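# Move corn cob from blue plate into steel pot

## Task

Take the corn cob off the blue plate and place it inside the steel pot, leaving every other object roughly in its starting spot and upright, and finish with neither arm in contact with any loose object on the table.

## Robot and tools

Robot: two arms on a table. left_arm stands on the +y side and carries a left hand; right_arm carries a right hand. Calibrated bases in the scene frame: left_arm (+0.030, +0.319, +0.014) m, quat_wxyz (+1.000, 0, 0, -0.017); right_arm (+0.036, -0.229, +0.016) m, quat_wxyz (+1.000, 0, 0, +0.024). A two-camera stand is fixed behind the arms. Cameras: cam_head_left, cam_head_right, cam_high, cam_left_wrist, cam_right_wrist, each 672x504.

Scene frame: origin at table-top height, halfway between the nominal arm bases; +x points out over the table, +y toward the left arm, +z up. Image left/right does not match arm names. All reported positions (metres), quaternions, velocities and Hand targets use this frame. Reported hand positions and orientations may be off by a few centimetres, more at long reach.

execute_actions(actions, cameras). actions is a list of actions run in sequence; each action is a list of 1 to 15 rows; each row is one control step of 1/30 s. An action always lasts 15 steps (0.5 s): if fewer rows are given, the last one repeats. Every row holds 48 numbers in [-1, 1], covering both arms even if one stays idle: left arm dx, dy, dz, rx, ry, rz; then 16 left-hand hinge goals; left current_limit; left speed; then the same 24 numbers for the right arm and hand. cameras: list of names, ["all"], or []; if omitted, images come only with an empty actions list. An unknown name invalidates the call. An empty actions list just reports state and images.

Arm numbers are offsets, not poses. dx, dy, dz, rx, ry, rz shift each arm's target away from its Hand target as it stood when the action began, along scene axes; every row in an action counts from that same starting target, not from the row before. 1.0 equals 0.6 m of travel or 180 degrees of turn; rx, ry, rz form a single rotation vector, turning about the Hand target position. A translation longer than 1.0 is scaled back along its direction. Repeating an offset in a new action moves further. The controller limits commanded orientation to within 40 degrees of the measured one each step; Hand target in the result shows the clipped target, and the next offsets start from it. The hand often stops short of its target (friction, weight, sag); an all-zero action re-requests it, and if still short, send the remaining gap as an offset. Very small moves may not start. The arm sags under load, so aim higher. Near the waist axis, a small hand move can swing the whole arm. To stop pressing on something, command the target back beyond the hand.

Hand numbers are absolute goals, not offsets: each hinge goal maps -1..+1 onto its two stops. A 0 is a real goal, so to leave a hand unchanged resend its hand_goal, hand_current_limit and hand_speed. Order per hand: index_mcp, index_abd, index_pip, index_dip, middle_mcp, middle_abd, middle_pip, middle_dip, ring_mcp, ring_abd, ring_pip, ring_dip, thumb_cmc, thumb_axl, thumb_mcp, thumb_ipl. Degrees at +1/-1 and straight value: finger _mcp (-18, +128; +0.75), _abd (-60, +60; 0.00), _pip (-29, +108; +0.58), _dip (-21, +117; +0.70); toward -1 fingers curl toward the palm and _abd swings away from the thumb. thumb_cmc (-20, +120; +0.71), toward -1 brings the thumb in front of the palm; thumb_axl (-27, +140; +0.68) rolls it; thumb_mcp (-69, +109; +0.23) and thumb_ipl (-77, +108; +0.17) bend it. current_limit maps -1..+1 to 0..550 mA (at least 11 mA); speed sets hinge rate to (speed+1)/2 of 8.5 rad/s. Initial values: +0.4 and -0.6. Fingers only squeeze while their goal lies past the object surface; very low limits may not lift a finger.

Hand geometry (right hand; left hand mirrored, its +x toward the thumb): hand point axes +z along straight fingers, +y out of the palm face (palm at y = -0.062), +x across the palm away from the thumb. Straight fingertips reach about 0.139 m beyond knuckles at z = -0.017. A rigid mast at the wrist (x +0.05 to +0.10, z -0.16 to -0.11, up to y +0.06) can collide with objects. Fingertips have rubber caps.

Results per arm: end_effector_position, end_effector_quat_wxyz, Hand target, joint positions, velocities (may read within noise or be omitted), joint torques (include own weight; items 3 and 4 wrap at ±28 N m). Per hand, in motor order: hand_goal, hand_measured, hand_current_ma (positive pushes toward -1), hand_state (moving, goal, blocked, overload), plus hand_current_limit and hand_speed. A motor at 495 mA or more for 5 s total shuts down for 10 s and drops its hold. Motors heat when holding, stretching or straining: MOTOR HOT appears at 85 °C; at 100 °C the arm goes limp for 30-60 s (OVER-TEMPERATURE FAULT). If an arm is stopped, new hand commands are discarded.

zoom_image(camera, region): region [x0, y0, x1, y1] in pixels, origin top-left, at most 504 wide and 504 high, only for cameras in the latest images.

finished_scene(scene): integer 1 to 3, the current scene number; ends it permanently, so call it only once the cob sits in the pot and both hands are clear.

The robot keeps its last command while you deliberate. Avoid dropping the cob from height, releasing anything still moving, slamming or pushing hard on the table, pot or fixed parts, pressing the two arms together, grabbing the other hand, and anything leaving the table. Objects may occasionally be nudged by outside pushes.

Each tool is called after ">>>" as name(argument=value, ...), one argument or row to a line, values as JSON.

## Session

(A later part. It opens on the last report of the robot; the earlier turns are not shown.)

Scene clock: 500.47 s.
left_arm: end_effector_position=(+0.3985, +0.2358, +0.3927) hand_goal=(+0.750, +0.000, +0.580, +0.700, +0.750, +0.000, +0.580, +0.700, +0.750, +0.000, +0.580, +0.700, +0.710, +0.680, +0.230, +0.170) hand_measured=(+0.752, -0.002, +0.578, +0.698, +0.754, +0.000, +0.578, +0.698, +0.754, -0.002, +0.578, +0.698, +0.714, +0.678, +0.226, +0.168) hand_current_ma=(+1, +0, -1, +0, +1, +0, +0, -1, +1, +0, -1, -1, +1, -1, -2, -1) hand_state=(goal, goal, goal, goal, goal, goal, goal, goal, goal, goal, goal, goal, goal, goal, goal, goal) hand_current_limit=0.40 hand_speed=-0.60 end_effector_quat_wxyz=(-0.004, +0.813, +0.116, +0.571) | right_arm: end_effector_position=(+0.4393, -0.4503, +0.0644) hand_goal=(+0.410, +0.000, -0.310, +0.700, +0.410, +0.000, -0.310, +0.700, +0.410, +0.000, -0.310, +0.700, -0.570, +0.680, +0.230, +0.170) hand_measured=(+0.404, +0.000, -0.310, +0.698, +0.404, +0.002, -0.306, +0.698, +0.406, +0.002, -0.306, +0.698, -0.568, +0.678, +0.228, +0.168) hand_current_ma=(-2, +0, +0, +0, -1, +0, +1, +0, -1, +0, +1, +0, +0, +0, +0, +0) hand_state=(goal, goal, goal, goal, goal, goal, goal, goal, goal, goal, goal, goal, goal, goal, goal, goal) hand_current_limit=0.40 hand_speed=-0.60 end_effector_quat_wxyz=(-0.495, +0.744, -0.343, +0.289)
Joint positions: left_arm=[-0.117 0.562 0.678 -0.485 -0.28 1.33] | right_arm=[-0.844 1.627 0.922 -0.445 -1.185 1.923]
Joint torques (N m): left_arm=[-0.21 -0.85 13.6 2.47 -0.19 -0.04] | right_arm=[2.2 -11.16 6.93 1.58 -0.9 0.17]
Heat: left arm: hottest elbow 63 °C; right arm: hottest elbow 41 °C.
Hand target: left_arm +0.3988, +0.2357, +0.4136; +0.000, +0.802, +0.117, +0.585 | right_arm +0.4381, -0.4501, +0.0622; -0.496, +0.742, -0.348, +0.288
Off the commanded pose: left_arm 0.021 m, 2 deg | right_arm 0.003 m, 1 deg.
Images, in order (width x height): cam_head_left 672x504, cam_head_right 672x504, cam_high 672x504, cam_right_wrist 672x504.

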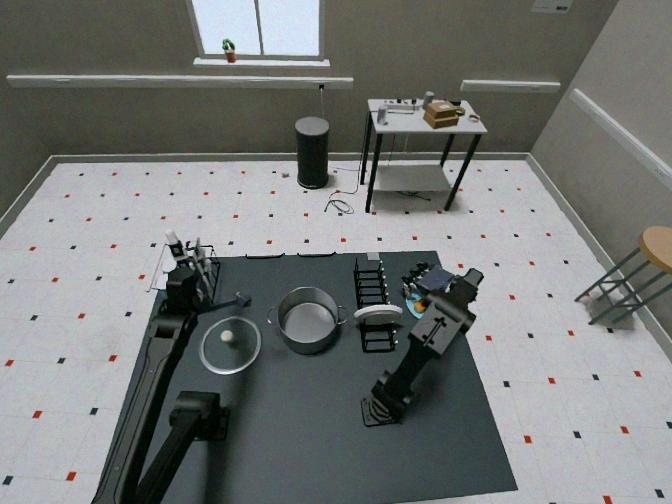

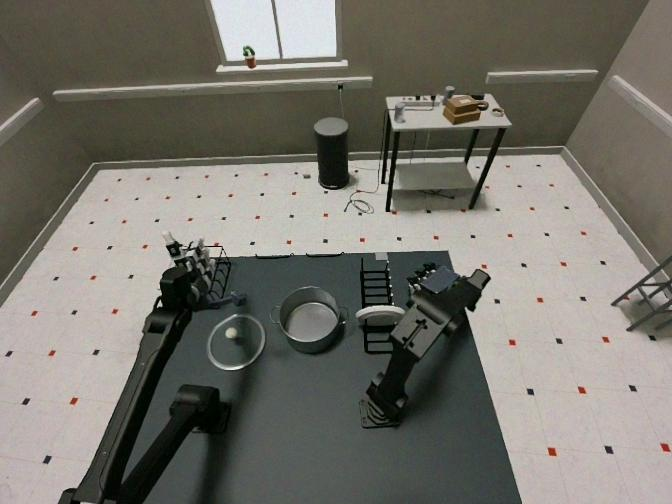

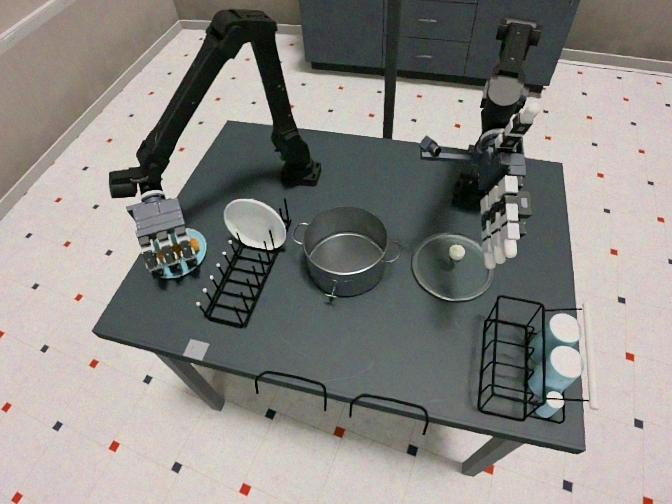

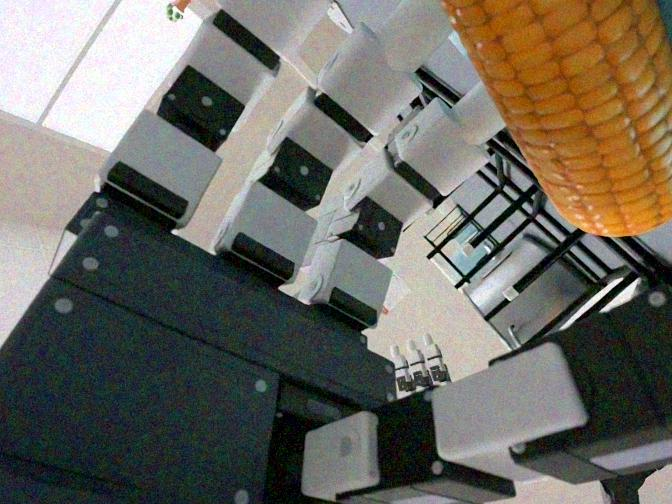

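>>> execute_actions(
  actions=[
    [[0,0,0,0,0,0,0.75,0,0.58,0.7,0.75,0,0.58,0.7,0.75,0,0.58,0.7,0.71,0.68,0.23,0.17,0.4,-0.6,0,0,-0.018,0,0,0,0.41,0,-0.31,0.7,0.41,0,-0.31,0.7,0.41,0,-0.31,0.7,-0.57,0.68,0.23,0.17,0.4,-0.6]],
    [[0,0,0,0,0,0,0.75,0,0.58,0.7,0.75,0,0.58,0.7,0.75,0,0.58,0.7,0.71,0.68,0.23,0.17,0.4,-0.6,0,0,0,0,0,0,0.05,0,-0.31,0.7,0.05,0,-0.31,0.7,0.05,0,-0.31,0.7,-0.57,0.68,0,0.17,0.4,-0.85]],
  ],
  cameras=["cam_head_left", "cam_head_right", "cam_high", "cam_right_wrist"],
)

>>> zoom_image(
  camera="cam_high",
  region=[90, 160, 258, 286],
)

Scene clock: 521.77 s.
left_arm: end_effector_position=(+0.3985, +0.2358, +0.3927) hand_goal=(+0.750, +0.000, +0.580, +0.700, +0.750, +0.000, +0.580, +0.700, +0.750, +0.000, +0.580, +0.700, +0.710, +0.680, +0.230, +0.170) hand_measured=(+0.752, -0.002, +0.578, +0.698, +0.754, +0.000, +0.578, +0.698, +0.754, -0.002, +0.578, +0.698, +0.714, +0.678, +0.226, +0.168) hand_current_ma=(+1, +0, -1, +0, +1, +0, +0, -1, +1, +0, -1, -1, +1, -1, -2, -1) hand_state=(goal, goal, goal, goal, goal, goal, goal, goal, goal, goal, goal, goal, goal, goal, goal, goal) hand_current_limit=0.40 hand_speed=-0.60 end_effector_quat_wxyz=(-0.004, +0.813, +0.116, +0.571) | right_arm: end_effector_position=(+0.4417, -0.4518, +0.0592) hand_goal=(+0.050, +0.000, -0.310, +0.700, +0.050, +0.000, -0.310, +0.700, +0.050, +0.000, -0.310, +0.700, -0.570, +0.680, +0.000, +0.170) hand_measured=(+0.100, +0.000, -0.298, +0.704, +0.086, +0.002, -0.302, +0.702, +0.050, +0.002, -0.312, +0.698, -0.564, +0.680, +0.024, +0.180) hand_current_ma=(+71, +0, +5, +1, +40, +0, +3, +0, +0, +0, +0, +0, +2, +0, +29, +7) hand_state=(blocked, goal, goal, goal, blocked, goal, goal, goal, goal, goal, goal, goal, goal, goal, blocked, goal) hand_current_limit=0.40 hand_speed=-0.85 end_effector_quat_wxyz=(-0.495, +0.744, -0.341, +0.294)
Joint positions: left_arm=[-0.117 0.562 0.678 -0.485 -0.28 1.33] | right_arm=[-0.844 1.64 0.918 -0.411 -1.189 1.932]
Joint torques (N m): left_arm=[-0.26 -0.85 13.61 2.47 -0.19 -0.04] | right_arm=[2.14 -10.64 6.42 1.68 -0.71 0.07]
Heat: left arm: hottest elbow 64 °C; right arm: hottest elbow 40 °C.
Hand target: left_arm +0.3988, +0.2357, +0.4136; +0.000, +0.802, +0.117, +0.585 | right_arm +0.4382, -0.4502, +0.0515; -0.496, +0.742, -0.348, +0.288
Off the commanded pose: left_arm 0.021 m, 2 deg | right_arm 0.009 m, 1 deg.
Images, in order (width x height): cam_head_left 672x504, cam_head_right 672x504, cam_high 672x504, cam_right_wrist 672x504.

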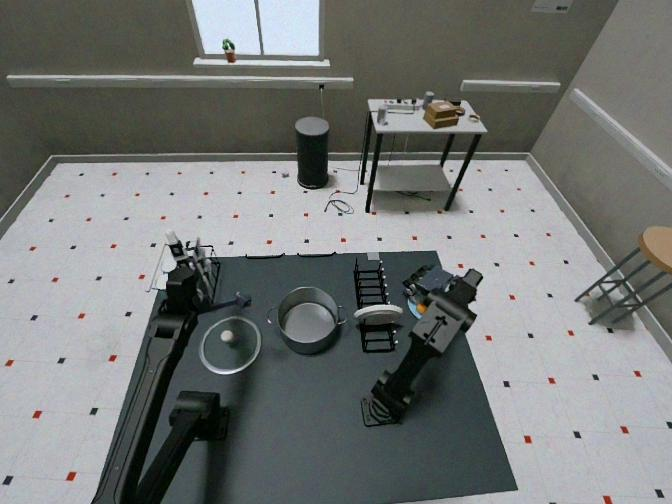

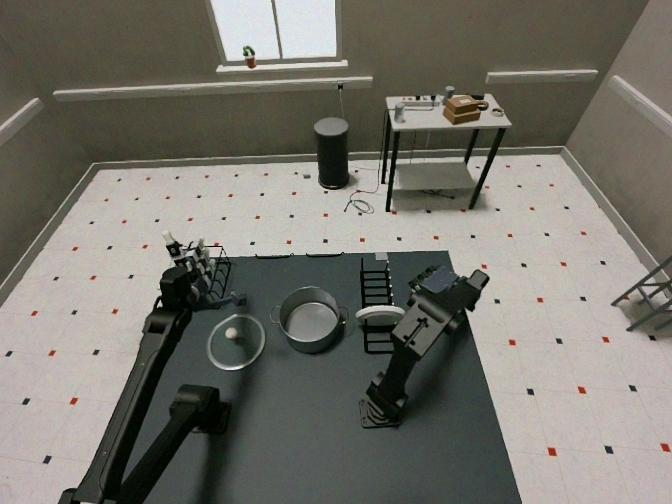

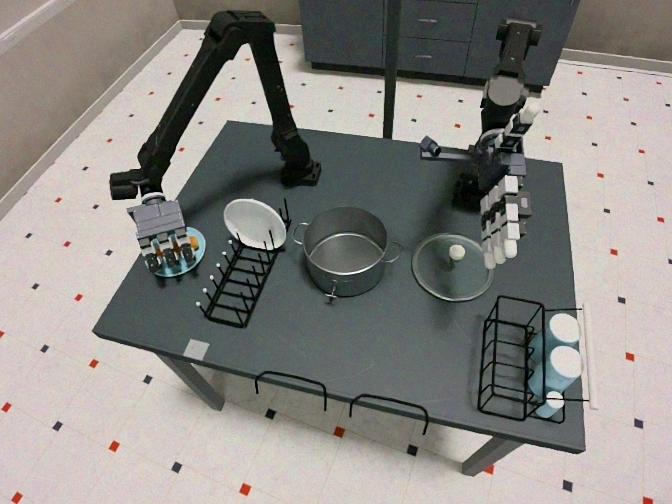

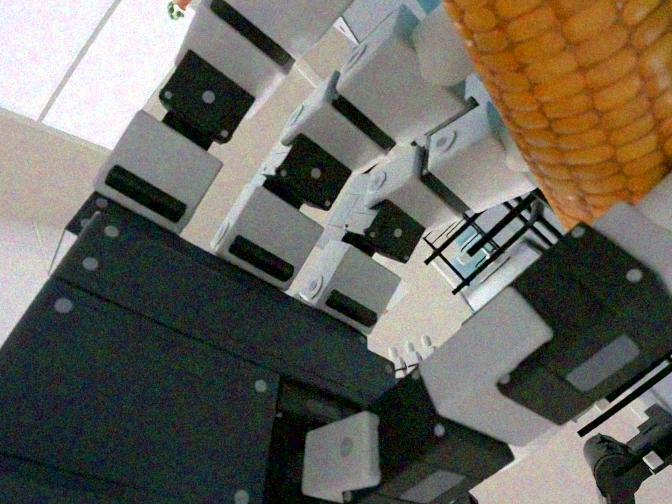

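Scaled by 3.000 from the camera's 672x504 image, which has a finer 960x720 frame.

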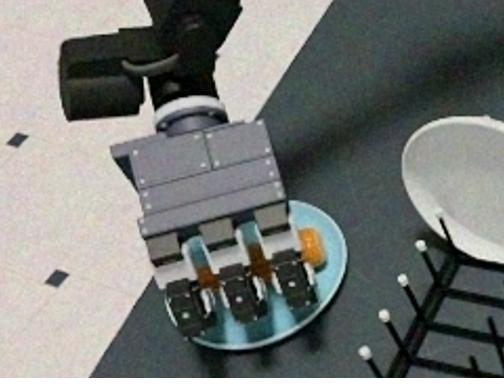

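>>> execute_actions(
  actions=[
    [[0,0,0,0,0,0,0.75,0,0.58,0.7,0.75,0,0.58,0.7,0.75,0,0.58,0.7,0.71,0.68,0.23,0.17,0.4,-0.6,0,0,0,0,0,0,-0.15,0,-0.33,0.7,-0.15,0,-0.33,0.7,0.0,0,-0.33,0.7,-0.57,0.68,-0.3,0.15,0.4,-0.85]],
    [[0,0,0,0,0,0,0.75,0,0.58,0.7,0.75,0,0.58,0.7,0.75,0,0.58,0.7,0.71,0.68,0.23,0.17,0.4,-0.6,0,0,0.1,0,0,0,-0.15,0,-0.33,0.7,-0.15,0,-0.33,0.7,0.0,0,-0.33,0.7,-0.57,0.68,-0.3,0.15,0.4,-0.85]],
  ],
  cameras=["cam_head_left", "cam_head_right", "cam_high", "cam_right_wrist"],
)

>>> zoom_image(
  camera="cam_high",
  region=[90, 160, 258, 286],
)

Scene clock: 534.43 s.
left_arm: end_effector_position=(+0.3985, +0.2358, +0.3927) hand_goal=(+0.750, +0.000, +0.580, +0.700, +0.750, +0.000, +0.580, +0.700, +0.750, +0.000, +0.580, +0.700, +0.710, +0.680, +0.230, +0.170) hand_measured=(+0.752, -0.002, +0.578, +0.698, +0.754, +0.000, +0.578, +0.698, +0.754, -0.002, +0.578, +0.698, +0.714, +0.678, +0.226, +0.168) hand_current_ma=(+1, +0, -1, +0, +1, +0, +0, -1, +1, +0, -1, -1, +1, -1, -2, -1) hand_state=(goal, goal, goal, goal, goal, goal, goal, goal, goal, goal, goal, goal, goal, goal, goal, goal) hand_current_limit=0.40 hand_speed=-0.60 end_effector_quat_wxyz=(-0.004, +0.813, +0.116, +0.571) | right_arm: end_effector_position=(+0.4234, -0.4339, +0.0902) hand_goal=(-0.150, +0.000, -0.330, +0.700, -0.150, +0.000, -0.330, +0.700, +0.000, +0.000, -0.330, +0.700, -0.570, +0.680, -0.300, +0.150) hand_measured=(+0.066, -0.018, -0.290, +0.722, -0.020, -0.002, -0.288, +0.718, +0.000, +0.002, -0.324, +0.698, -0.526, +0.688, +0.024, +0.190) hand_current_ma=(+385, -9, +41, +15, +344, +0, +45, +12, +0, +0, +2, +0, +54, +3, +385, +71) hand_state=(blocked, goal, blocked, blocked, moving, goal, blocked, goal, goal, goal, goal, goal, blocked, goal, blocked, blocked) hand_current_limit=0.40 hand_speed=-0.85 end_effector_quat_wxyz=(-0.503, +0.738, -0.362, +0.267)
Joint positions: left_arm=[-0.117 0.562 0.678 -0.485 -0.28 1.33] | right_arm=[-0.844 1.55 0.918 -0.562 -1.183 1.941]
Joint torques (N m): left_arm=[-0.21 -0.85 13.61 2.47 -0.19 -0.04] | right_arm=[2.08 -11.4 11.85 0.66 -0.94 0.02]
Heat: left arm: hottest elbow 64 °C; right arm: hottest elbow 39 °C.
Hand target: left_arm +0.3988, +0.2357, +0.4136; +0.000, +0.802, +0.117, +0.585 | right_arm +0.4382, -0.4501, +0.1115; -0.496, +0.741, -0.348, +0.288
Off the commanded pose: left_arm 0.021 m, 2 deg | right_arm 0.031 m, 3 deg.
Images, in order (width x height): cam_head_left 672x504, cam_head_right 672x504, cam_high 672x504, cam_right_wrist 672x504.

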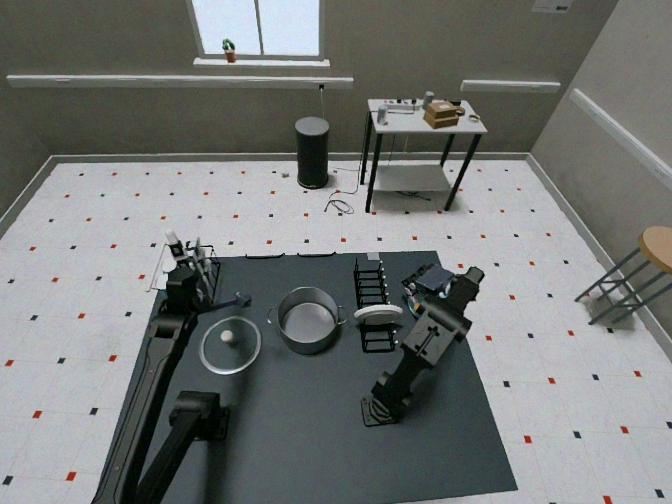

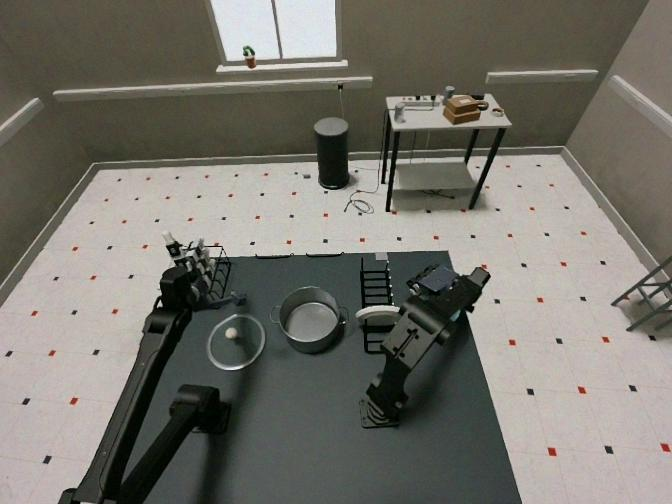

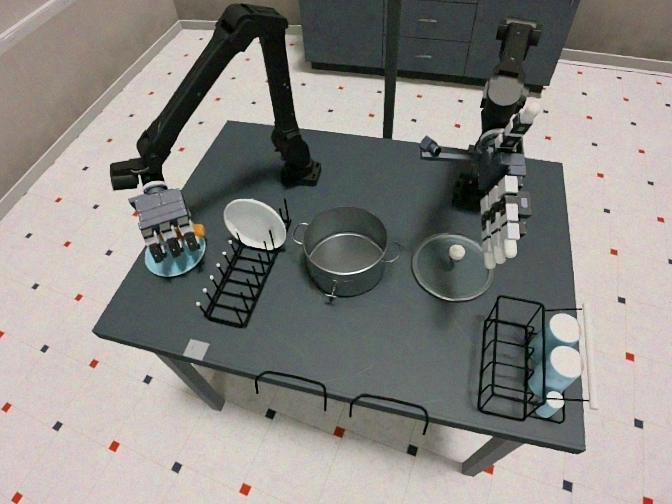

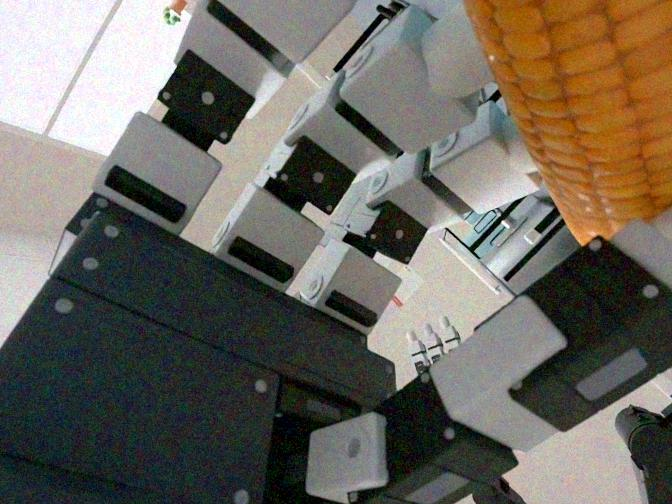

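Scaled by 3.000 from the camera's 672x504 image, which has a finer 960x720 frame.

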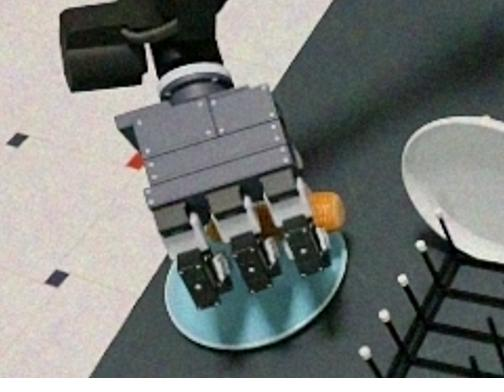

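>>> execute_actions(
  actions=[
    [[0,0,0,0,0,0,0.75,0,0.58,0.7,0.75,0,0.58,0.7,0.75,0,0.58,0.7,0.71,0.68,0.23,0.17,0.4,-0.6,0,0,0.18,-0.0475,0.0683,0,-0.15,0,-0.33,0.7,-0.15,0,-0.33,0.7,0.0,0,-0.33,0.7,-0.57,0.68,-0.3,0.15,0.4,-0.85]],
    [[0,0,0,0,0,0,0.75,0,0.58,0.7,0.75,0,0.58,0.7,0.75,0,0.58,0.7,0.71,0.68,0.23,0.17,0.4,-0.6,0,0,0.18,-0.0475,0.0683,0,-0.15,0,-0.33,0.7,-0.15,0,-0.33,0.7,0.0,0,-0.33,0.7,-0.57,0.68,-0.3,0.15,0.4,-0.85]],
  ],
  cameras=["cam_head_left", "cam_high", "cam_right_wrist"],
)

>>> zoom_image(
  camera="cam_high",
  region=[60, 80, 396, 332],
)

>>> zoom_image(
  camera="cam_head_left",
  region=[250, 230, 502, 419],
)

Scene clock: 633.53 s.
left_arm: end_effector_position=(+0.3985, +0.2358, +0.3927) hand_goal=(+0.750, +0.000, +0.580, +0.700, +0.750, +0.000, +0.580, +0.700, +0.750, +0.000, +0.580, +0.700, +0.710, +0.680, +0.230, +0.170) hand_measured=(+0.752, -0.002, +0.578, +0.698, +0.754, +0.000, +0.578, +0.698, +0.754, -0.002, +0.578, +0.698, +0.714, +0.678, +0.226, +0.168) hand_current_ma=(+1, +0, -1, +0, +1, +0, +0, -1, +1, +0, -1, -1, +1, -1, -2, -1) hand_state=(goal, goal, goal, goal, goal, goal, goal, goal, goal, goal, goal, goal, goal, goal, goal, goal) hand_current_limit=0.40 hand_speed=-0.60 end_effector_quat_wxyz=(-0.004, +0.813, +0.116, +0.571) | right_arm: end_effector_position=(+0.4290, -0.4450, +0.2982) hand_goal=(-0.150, +0.000, -0.330, +0.700, -0.150, +0.000, -0.330, +0.700, +0.000, +0.000, -0.330, +0.700, -0.570, +0.680, -0.300, +0.150) hand_measured=(+0.060, -0.022, -0.288, +0.724, -0.034, -0.002, -0.286, +0.720, +0.002, +0.002, -0.324, +0.698, -0.514, +0.690, +0.024, +0.192) hand_current_ma=(+385, -13, +48, +17, +288, +0, +50, +13, +0, +0, +2, +0, +78, +6, +385, +78) hand_state=(blocked, blocked, blocked, blocked, blocked, goal, blocked, blocked, goal, goal, goal, goal, blocked, goal, blocked, blocked) hand_current_limit=0.40 hand_speed=-0.85 end_effector_quat_wxyz=(-0.302, +0.845, -0.418, +0.144)
Joint positions: left_arm=[-0.117 0.562 0.678 -0.485 -0.28 1.33] | right_arm=[-0.658 1.488 1.564 -1.417 -0.648 1.956]
Joint torques (N m): left_arm=[-0.21 -0.85 13.6 2.45 -0.19 -0.04] | right_arm=[2.78 -12.69 14.11 0.59 -0.36 -0.15]
Heat: left arm: hottest elbow 65 °C; right arm: hottest elbow 42 °C.
Hand target: left_arm +0.3988, +0.2357, +0.4136; +0.000, +0.802, +0.117, +0.585 | right_arm +0.4380, -0.4501, +0.3275; -0.296, +0.851, -0.399, +0.172
Off the commanded pose: left_arm 0.021 m, 2 deg | right_arm 0.031 m, 4 deg.
Images, in order (width x height): cam_head_left 672x504, cam_high 672x504, cam_right_wrist 672x504.

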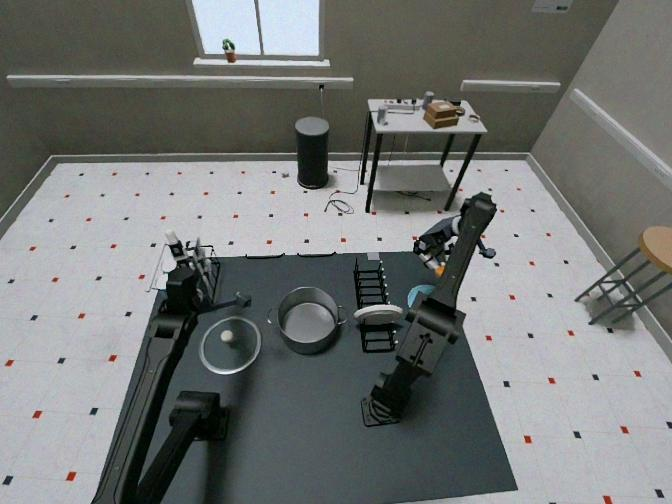

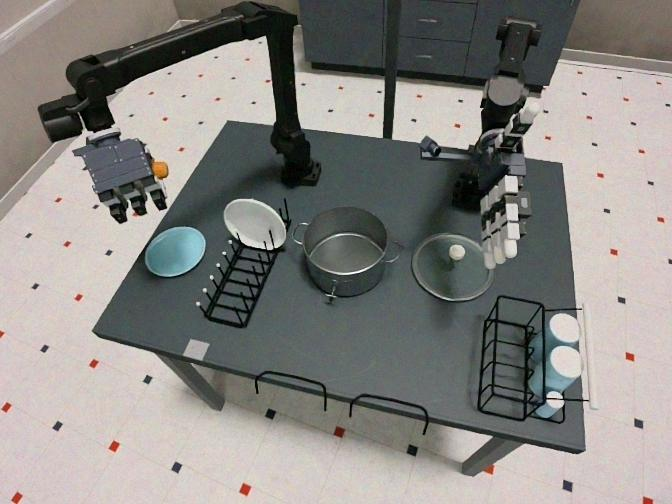

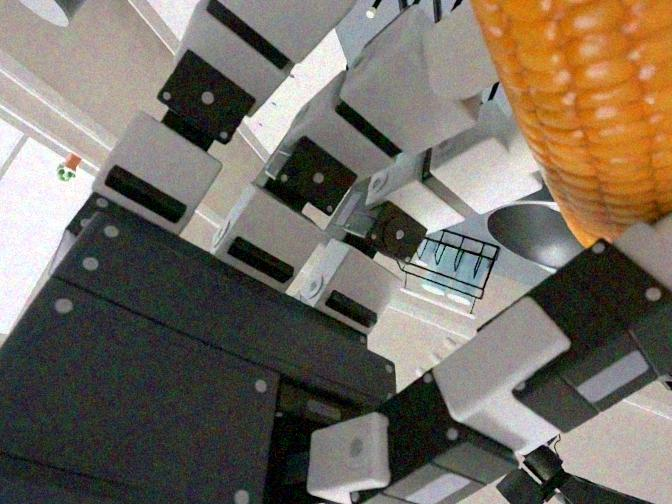

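Scaled by 1.500 from the camera's 672x504 image, which has a finer 960x720 frame.

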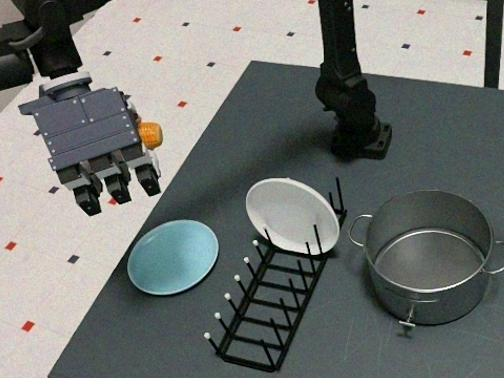

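Scaled by 2.000 from the camera's 672x504 image, which has a finer 960x720 frame.

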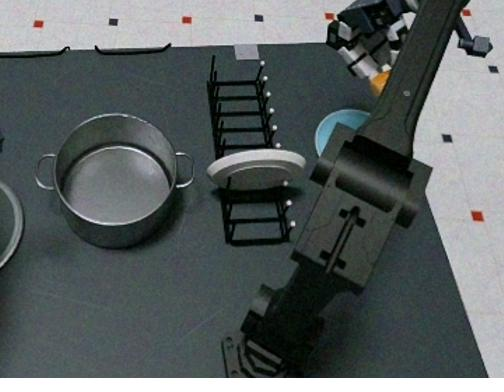

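>>> zoom_image(
  camera="cam_high",
  region=[280, 180, 420, 320],
)

Scaled by 3.600 from the camera's 672x504 image, which has a finer 960x720 frame.

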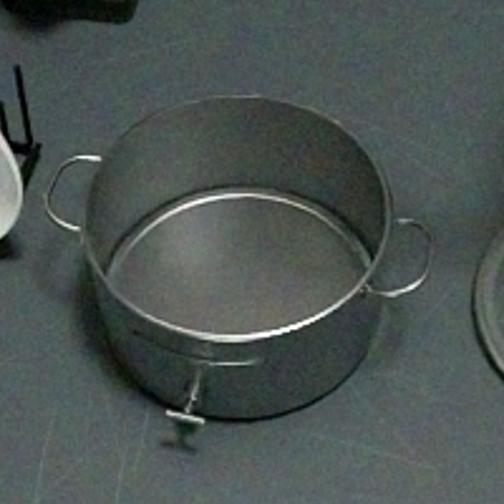

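>>> execute_actions(
  actions=[
    [[0,0,0,0,0,0,0.75,0,0.58,0.7,0.75,0,0.58,0.7,0.75,0,0.58,0.7,0.71,0.68,0.23,0.17,0.4,-0.6,-0.064,0.259,0,0,0,0.111,-0.15,0,-0.33,0.7,-0.15,0,-0.33,0.7,0.0,0,-0.33,0.7,-0.57,0.68,-0.3,0.15,0.4,-0.85]],
    [[0,0,0,0,0,0,0.75,0,0.58,0.7,0.75,0,0.58,0.7,0.75,0,0.58,0.7,0.71,0.68,0.23,0.17,0.4,-0.6,-0.064,0.259,0,0,0,0.111,-0.15,0,-0.33,0.7,-0.15,0,-0.33,0.7,0.0,0,-0.33,0.7,-0.57,0.68,-0.3,0.15,0.4,-0.85]],
    [[0,0,0,0,0,0,0.75,0,0.58,0.7,0.75,0,0.58,0.7,0.75,0,0.58,0.7,0.71,0.68,0.23,0.17,0.4,-0.6,-0.064,0.259,0,0,0,0.111,-0.15,0,-0.33,0.7,-0.15,0,-0.33,0.7,0.0,0,-0.33,0.7,-0.57,0.68,-0.3,0.15,0.4,-0.85]],
  ],
  cameras=["cam_head_left", "cam_head_right", "cam_high", "cam_right_wrist"],
)

>>> zoom_image(
  camera="cam_high",
  region=[200, 80, 452, 332],
)

>>> zoom_image(
  camera="cam_head_left",
  region=[250, 180, 502, 369],
)

Scene clock: 670.43 s.
left_arm: end_effector_position=(+0.3985, +0.2358, +0.3927) hand_goal=(+0.750, +0.000, +0.580, +0.700, +0.750, +0.000, +0.580, +0.700, +0.750, +0.000, +0.580, +0.700, +0.710, +0.680, +0.230, +0.170) hand_measured=(+0.752, -0.002, +0.578, +0.698, +0.754, +0.000, +0.578, +0.698, +0.754, -0.002, +0.578, +0.698, +0.714, +0.678, +0.226, +0.168) hand_current_ma=(+1, +0, -1, +0, +1, +0, +0, -1, +1, +0, -1, -1, +1, -1, -2, -1) hand_state=(goal, goal, goal, goal, goal, goal, goal, goal, goal, goal, goal, goal, goal, goal, goal, goal) hand_current_limit=0.40 hand_speed=-0.60 end_effector_quat_wxyz=(-0.004, +0.813, +0.116, +0.571) | right_arm: end_effector_position=(+0.3099, +0.0076, +0.2981) hand_goal=(-0.150, +0.000, -0.330, +0.700, -0.150, +0.000, -0.330, +0.700, +0.000, +0.000, -0.330, +0.700, -0.570, +0.680, -0.300, +0.150) hand_measured=(+0.060, -0.024, -0.286, +0.724, -0.034, -0.006, -0.286, +0.720, +0.004, +0.000, -0.324, +0.698, -0.514, +0.690, +0.024, +0.192) hand_current_ma=(+385, -14, +49, +18, +288, -1, +50, +13, +1, +0, +2, +0, +76, +6, +385, +78) hand_state=(blocked, blocked, blocked, blocked, blocked, goal, blocked, blocked, goal, goal, goal, goal, blocked, goal, blocked, blocked) hand_current_limit=0.40 hand_speed=-0.85 end_effector_quat_wxyz=(-0.327, +0.941, +0.080, -0.034)
Joint positions: left_arm=[-0.117 0.562 0.678 -0.485 -0.28 1.33] | right_arm=[0.535 1.239 1.321 -1.356 -0.61 2.078]
Joint torques (N m): left_arm=[-0.21 -0.85 13.6 2.47 -0.19 -0.05] | right_arm=[2.2 -7.94 14.45 1.42 -0.34 0.16]
Heat: left arm: hottest elbow 66 °C; right arm: hottest elbow 44 °C.
Hand target: left_arm +0.3988, +0.2357, +0.4136; +0.000, +0.802, +0.117, +0.585 | right_arm +0.3229, +0.0161, +0.3274; -0.342, +0.936, +0.079, +0.002
Off the commanded pose: left_arm 0.021 m, 2 deg | right_arm 0.033 m, 4 deg.
joint sent to its limit (right arm) — joint 6 (wrist roll), upper limit. The joint targets still meet the commanded pose.
Images, in order (width x height): cam_head_left 672x504, cam_head_right 672x504, cam_high 672x504, cam_right_wrist 672x504.

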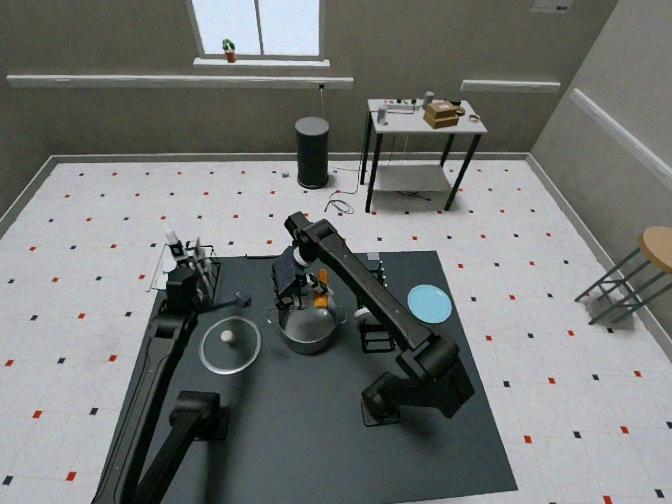

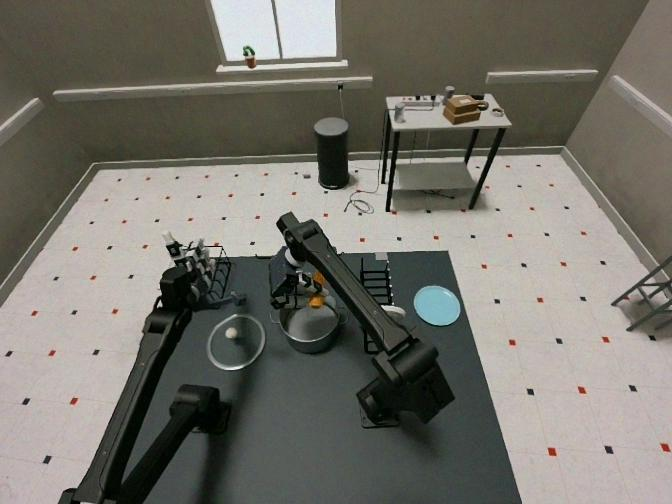

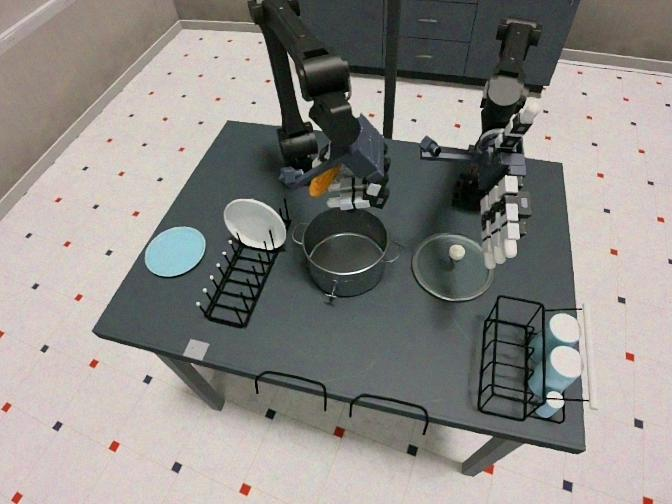

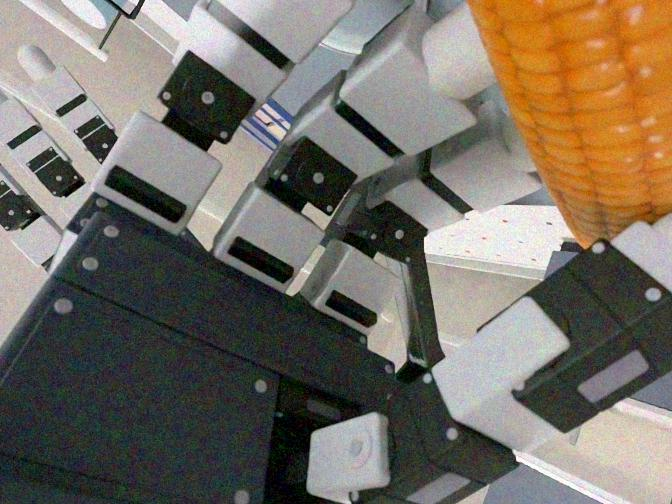

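Scaled by 2.000 from the camera's 672x504 image, which has a finer 960x720 frame.

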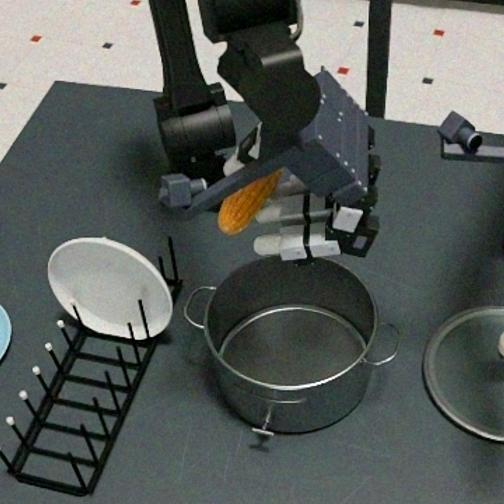

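Scaled by 2.000 from the camera's 672x504 image, which has a finer 960x720 frame.

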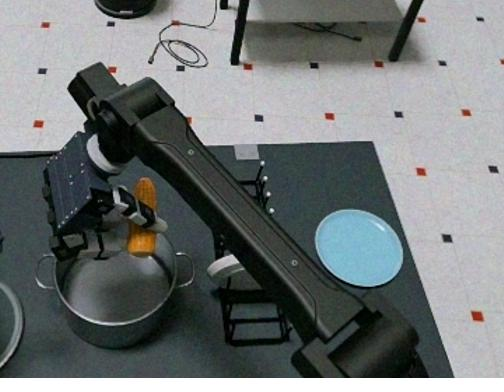

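>>> execute_actions(
  actions=[
    [[0,0,0,0,0,0,0.75,0,0.58,0.7,0.75,0,0.58,0.7,0.75,0,0.58,0.7,0.71,0.68,0.23,0.17,0.4,-0.6,0.013,0.003,-0.12,0,0,0.111,-0.15,0,-0.33,0.7,-0.15,0,-0.33,0.7,0.0,0,-0.33,0.7,-0.57,0.68,-0.3,0.15,0.4,-0.85]],
    [[0,0,0,0,0,0,0.75,0,0.58,0.7,0.75,0,0.58,0.7,0.75,0,0.58,0.7,0.71,0.68,0.23,0.17,0.4,-0.6,0,0,-0.12,0,0,0,-0.15,0,-0.33,0.7,-0.15,0,-0.33,0.7,0.0,0,-0.33,0.7,-0.57,0.68,-0.3,0.15,0.4,-0.85]],
  ],
  cameras=["cam_head_left", "cam_head_right", "cam_high", "cam_right_wrist"],
)

>>> zoom_image(
  camera="cam_high",
  region=[242, 132, 442, 332],
)

>>> zoom_image(
  camera="cam_head_left",
  region=[230, 230, 406, 362],
)

Scene clock: 692.37 s.
left_arm: end_effector_position=(+0.3985, +0.2358, +0.3927) hand_goal=(+0.750, +0.000, +0.580, +0.700, +0.750, +0.000, +0.580, +0.700, +0.750, +0.000, +0.580, +0.700, +0.710, +0.680, +0.230, +0.170) hand_measured=(+0.752, -0.002, +0.578, +0.698, +0.754, +0.000, +0.578, +0.698, +0.754, -0.002, +0.578, +0.698, +0.714, +0.678, +0.226, +0.168) hand_current_ma=(+1, +0, -1, +0, +1, +0, +0, -1, +1, +0, -1, -1, +1, -1, -2, -1) hand_state=(goal, goal, goal, goal, goal, goal, goal, goal, goal, goal, goal, goal, goal, goal, goal, goal) hand_current_limit=0.40 hand_speed=-0.60 end_effector_quat_wxyz=(-0.004, +0.813, +0.116, +0.571) | right_arm: end_effector_position=(+0.3255, +0.0174, +0.1786) hand_goal=(-0.150, +0.000, -0.330, +0.700, -0.150, +0.000, -0.330, +0.700, +0.000, +0.000, -0.330, +0.700, -0.570, +0.680, -0.300, +0.150) hand_measured=(+0.060, -0.024, -0.286, +0.724, -0.034, -0.006, -0.286, +0.720, +0.004, +0.000, -0.324, +0.698, -0.514, +0.690, +0.024, +0.192) hand_current_ma=(+385, -14, +49, +18, +288, -1, +50, +13, +1, +0, +2, +0, +77, +6, +385, +78) hand_state=(blocked, blocked, blocked, blocked, blocked, goal, blocked, blocked, goal, goal, goal, goal, blocked, goal, blocked, blocked) hand_current_limit=0.40 hand_speed=-0.85 end_effector_quat_wxyz=(-0.332, +0.911, +0.233, -0.071)
Joint positions: left_arm=[-0.117 0.562 0.678 -0.485 -0.28 1.33] | right_arm=[0.535 1.369 1.13 -1.233 -0.688 1.688]
Joint torques (N m): left_arm=[-0.21 -0.85 13.6 2.45 -0.19 -0.04] | right_arm=[1.79 -9.99 8.87 1.11 -0.52 -0.14]
Heat: left arm: hottest elbow 66 °C; right arm: hottest elbow 47 °C.
Hand target: left_arm +0.3988, +0.2357, +0.4136; +0.000, +0.802, +0.117, +0.585 | right_arm +0.3306, +0.0179, +0.1834; -0.337, +0.908, +0.240, -0.058
Off the commanded pose: left_arm 0.021 m, 2 deg | right_arm 0.007 m, 2 deg.
Images, in order (width x height): cam_head_left 672x504, cam_head_right 672x504, cam_high 672x504, cam_right_wrist 672x504.

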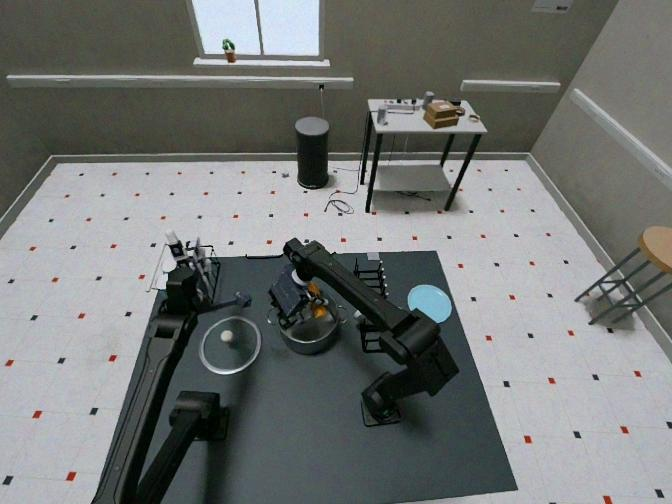

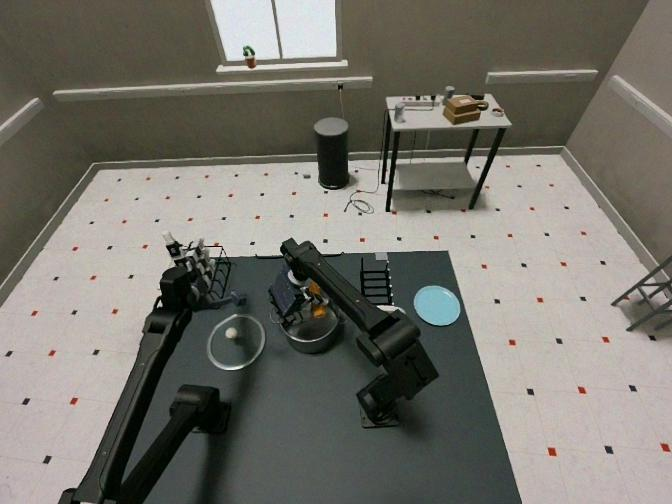

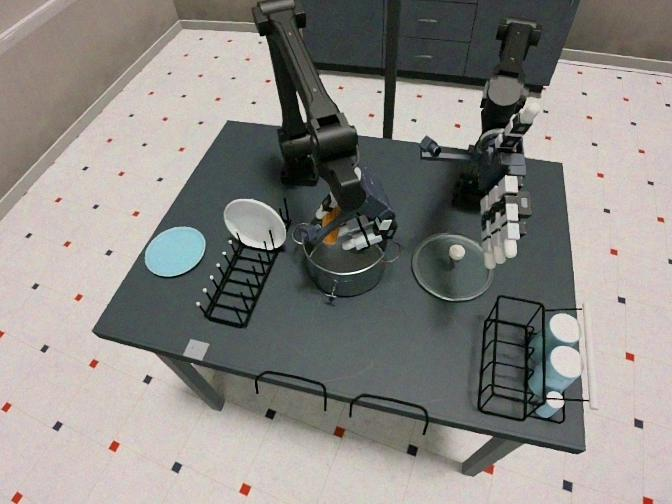

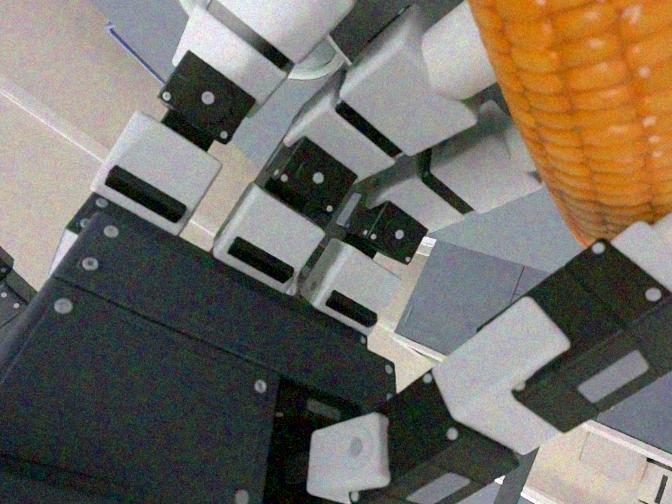

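Scaled by 2.520 from the camera's 672x504 image, which has a finer 960x720 frame.

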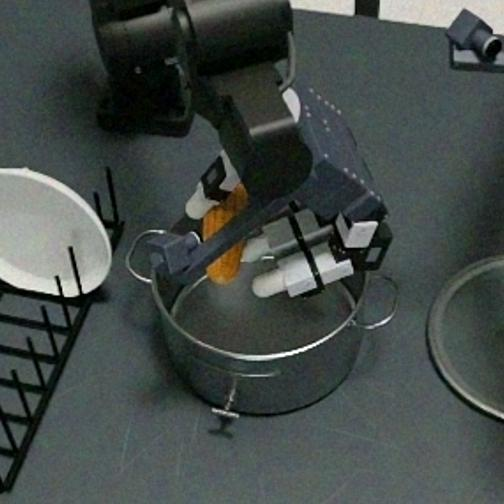

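Scaled by 2.864 from the camera's 672x504 image, which has a finer 960x720 frame.

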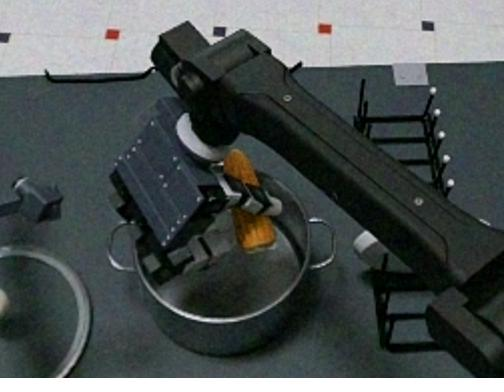

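>>> execute_actions(
  actions=[
    [[0,0,0,0,0,0,0.75,0,0.58,0.7,0.75,0,0.58,0.7,0.75,0,0.58,0.7,0.71,0.68,0.23,0.17,0.4,-0.6,0,0,-0.13,0,0,0,-0.15,0,-0.33,0.7,-0.15,0,-0.33,0.7,0.0,0,-0.33,0.7,-0.57,0.68,-0.3,0.15,0.4,-0.85]],
  ],
  cameras=["cam_head_left", "cam_head_right", "cam_high", "cam_right_wrist"],
)

>>> zoom_image(
  camera="cam_high",
  region=[242, 132, 442, 332],
)

>>> zoom_image(
  camera="cam_head_left",
  region=[230, 230, 406, 362],
)

>>> zoom_image(
  camera="cam_head_right",
  region=[230, 230, 406, 362],
)

Scene clock: 715.87 s.
left_arm: end_effector_position=(+0.3985, +0.2358, +0.3927) hand_goal=(+0.750, +0.000, +0.580, +0.700, +0.750, +0.000, +0.580, +0.700, +0.750, +0.000, +0.580, +0.700, +0.710, +0.680, +0.230, +0.170) hand_measured=(+0.752, -0.002, +0.578, +0.698, +0.754, +0.000, +0.578, +0.698, +0.754, -0.002, +0.578, +0.698, +0.714, +0.678, +0.226, +0.168) hand_current_ma=(+1, +0, -1, +0, +1, +0, +0, -1, +1, +0, -1, -1, +1, -1, -2, -1) hand_state=(goal, goal, goal, goal, goal, goal, goal, goal, goal, goal, goal, goal, goal, goal, goal, goal) hand_current_limit=0.40 hand_speed=-0.60 end_effector_quat_wxyz=(-0.004, +0.813, +0.116, +0.571) | right_arm: end_effector_position=(+0.3233, +0.0215, +0.1258) hand_goal=(-0.150, +0.000, -0.330, +0.700, -0.150, +0.000, -0.330, +0.700, +0.000, +0.000, -0.330, +0.700, -0.570, +0.680, -0.300, +0.150) hand_measured=(+0.062, -0.024, -0.286, +0.724, -0.036, -0.006, -0.286, +0.720, +0.004, +0.002, -0.324, +0.698, -0.514, +0.690, +0.024, +0.192) hand_current_ma=(+385, -14, +50, +18, +288, -1, +50, +13, +1, +0, +2, +0, +79, +6, +385, +78) hand_state=(blocked, blocked, blocked, blocked, blocked, goal, blocked, blocked, goal, goal, goal, goal, blocked, goal, blocked, blocked) hand_current_limit=0.40 hand_speed=-0.85 end_effector_quat_wxyz=(-0.351, +0.905, +0.230, -0.064)
Joint positions: left_arm=[-0.117 0.562 0.678 -0.485 -0.28 1.33] | right_arm=[0.531 1.397 1.008 -1.05 -0.72 1.701]
Joint torques (N m): left_arm=[-0.21 -0.85 13.61 2.47 -0.19 -0.04] | right_arm=[2.2 -6.24 6.56 2.43 0.65 -0.27]
Heat: left arm: hottest elbow 67 °C; right arm: hottest elbow 44 °C.
Hand target: left_arm +0.3988, +0.2357, +0.4136; +0.000, +0.802, +0.117, +0.585 | right_arm +0.3306, +0.0178, +0.1054; -0.337, +0.908, +0.240, -0.058
Off the commanded pose: left_arm 0.021 m, 2 deg | right_arm 0.022 m, 2 deg.
Images, in order (width x height): cam_head_left 672x504, cam_head_right 672x504, cam_high 672x504, cam_right_wrist 672x504.

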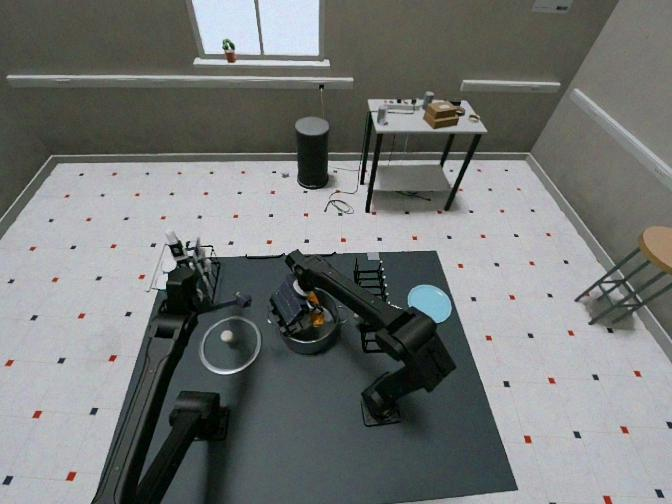

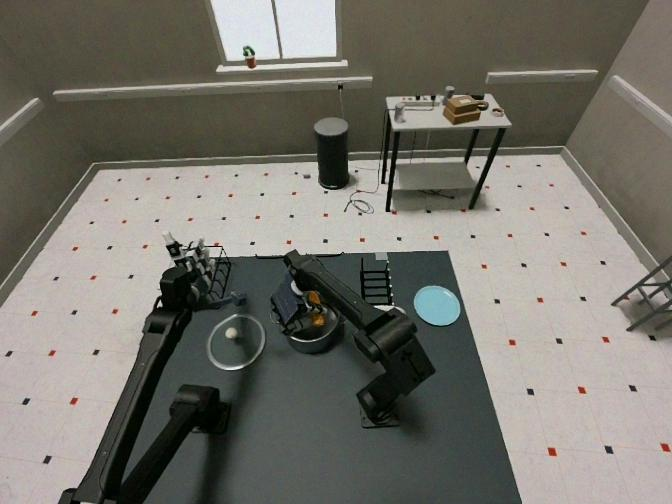

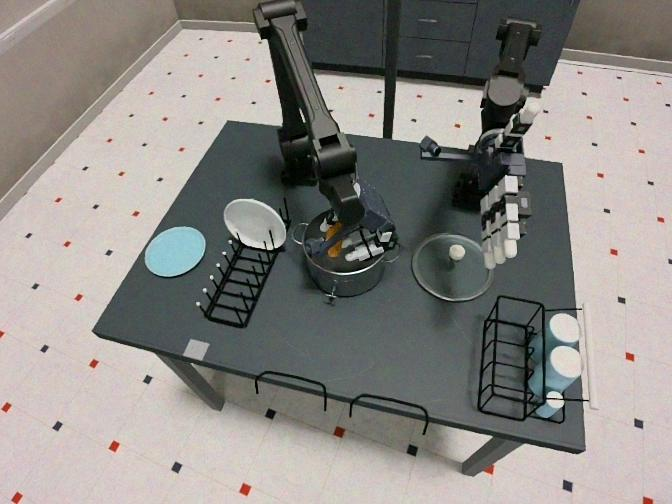

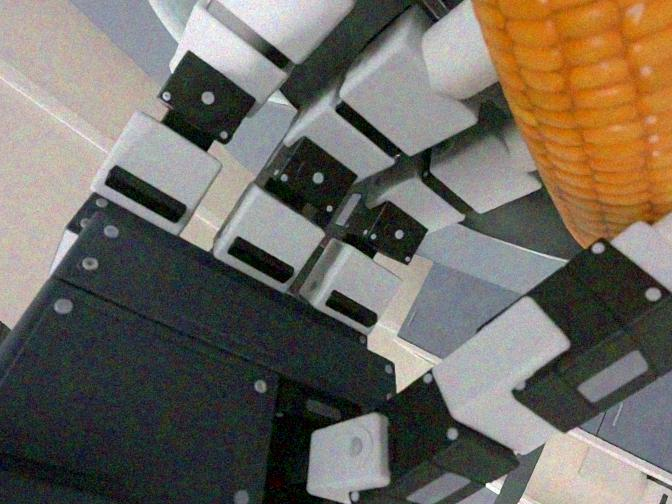

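Scaled by 2.520 from the camera's 672x504 image, which has a finer 960x720 frame.

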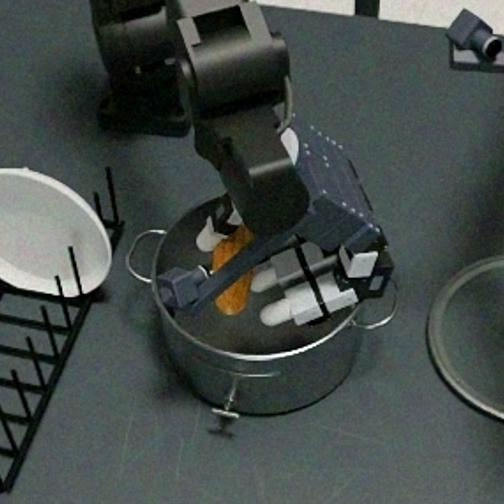

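Scaled by 2.864 from the camera's 672x504 image, which has a finer 960x720 frame.

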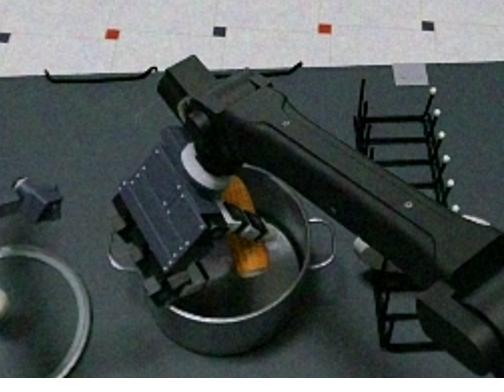

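Scaled by 2.864 from the camera's 672x504 image, which has a finer 960x720 frame.

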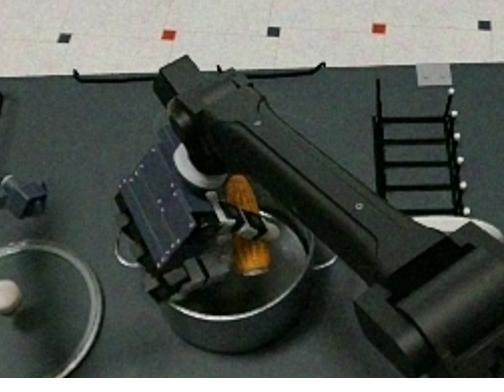

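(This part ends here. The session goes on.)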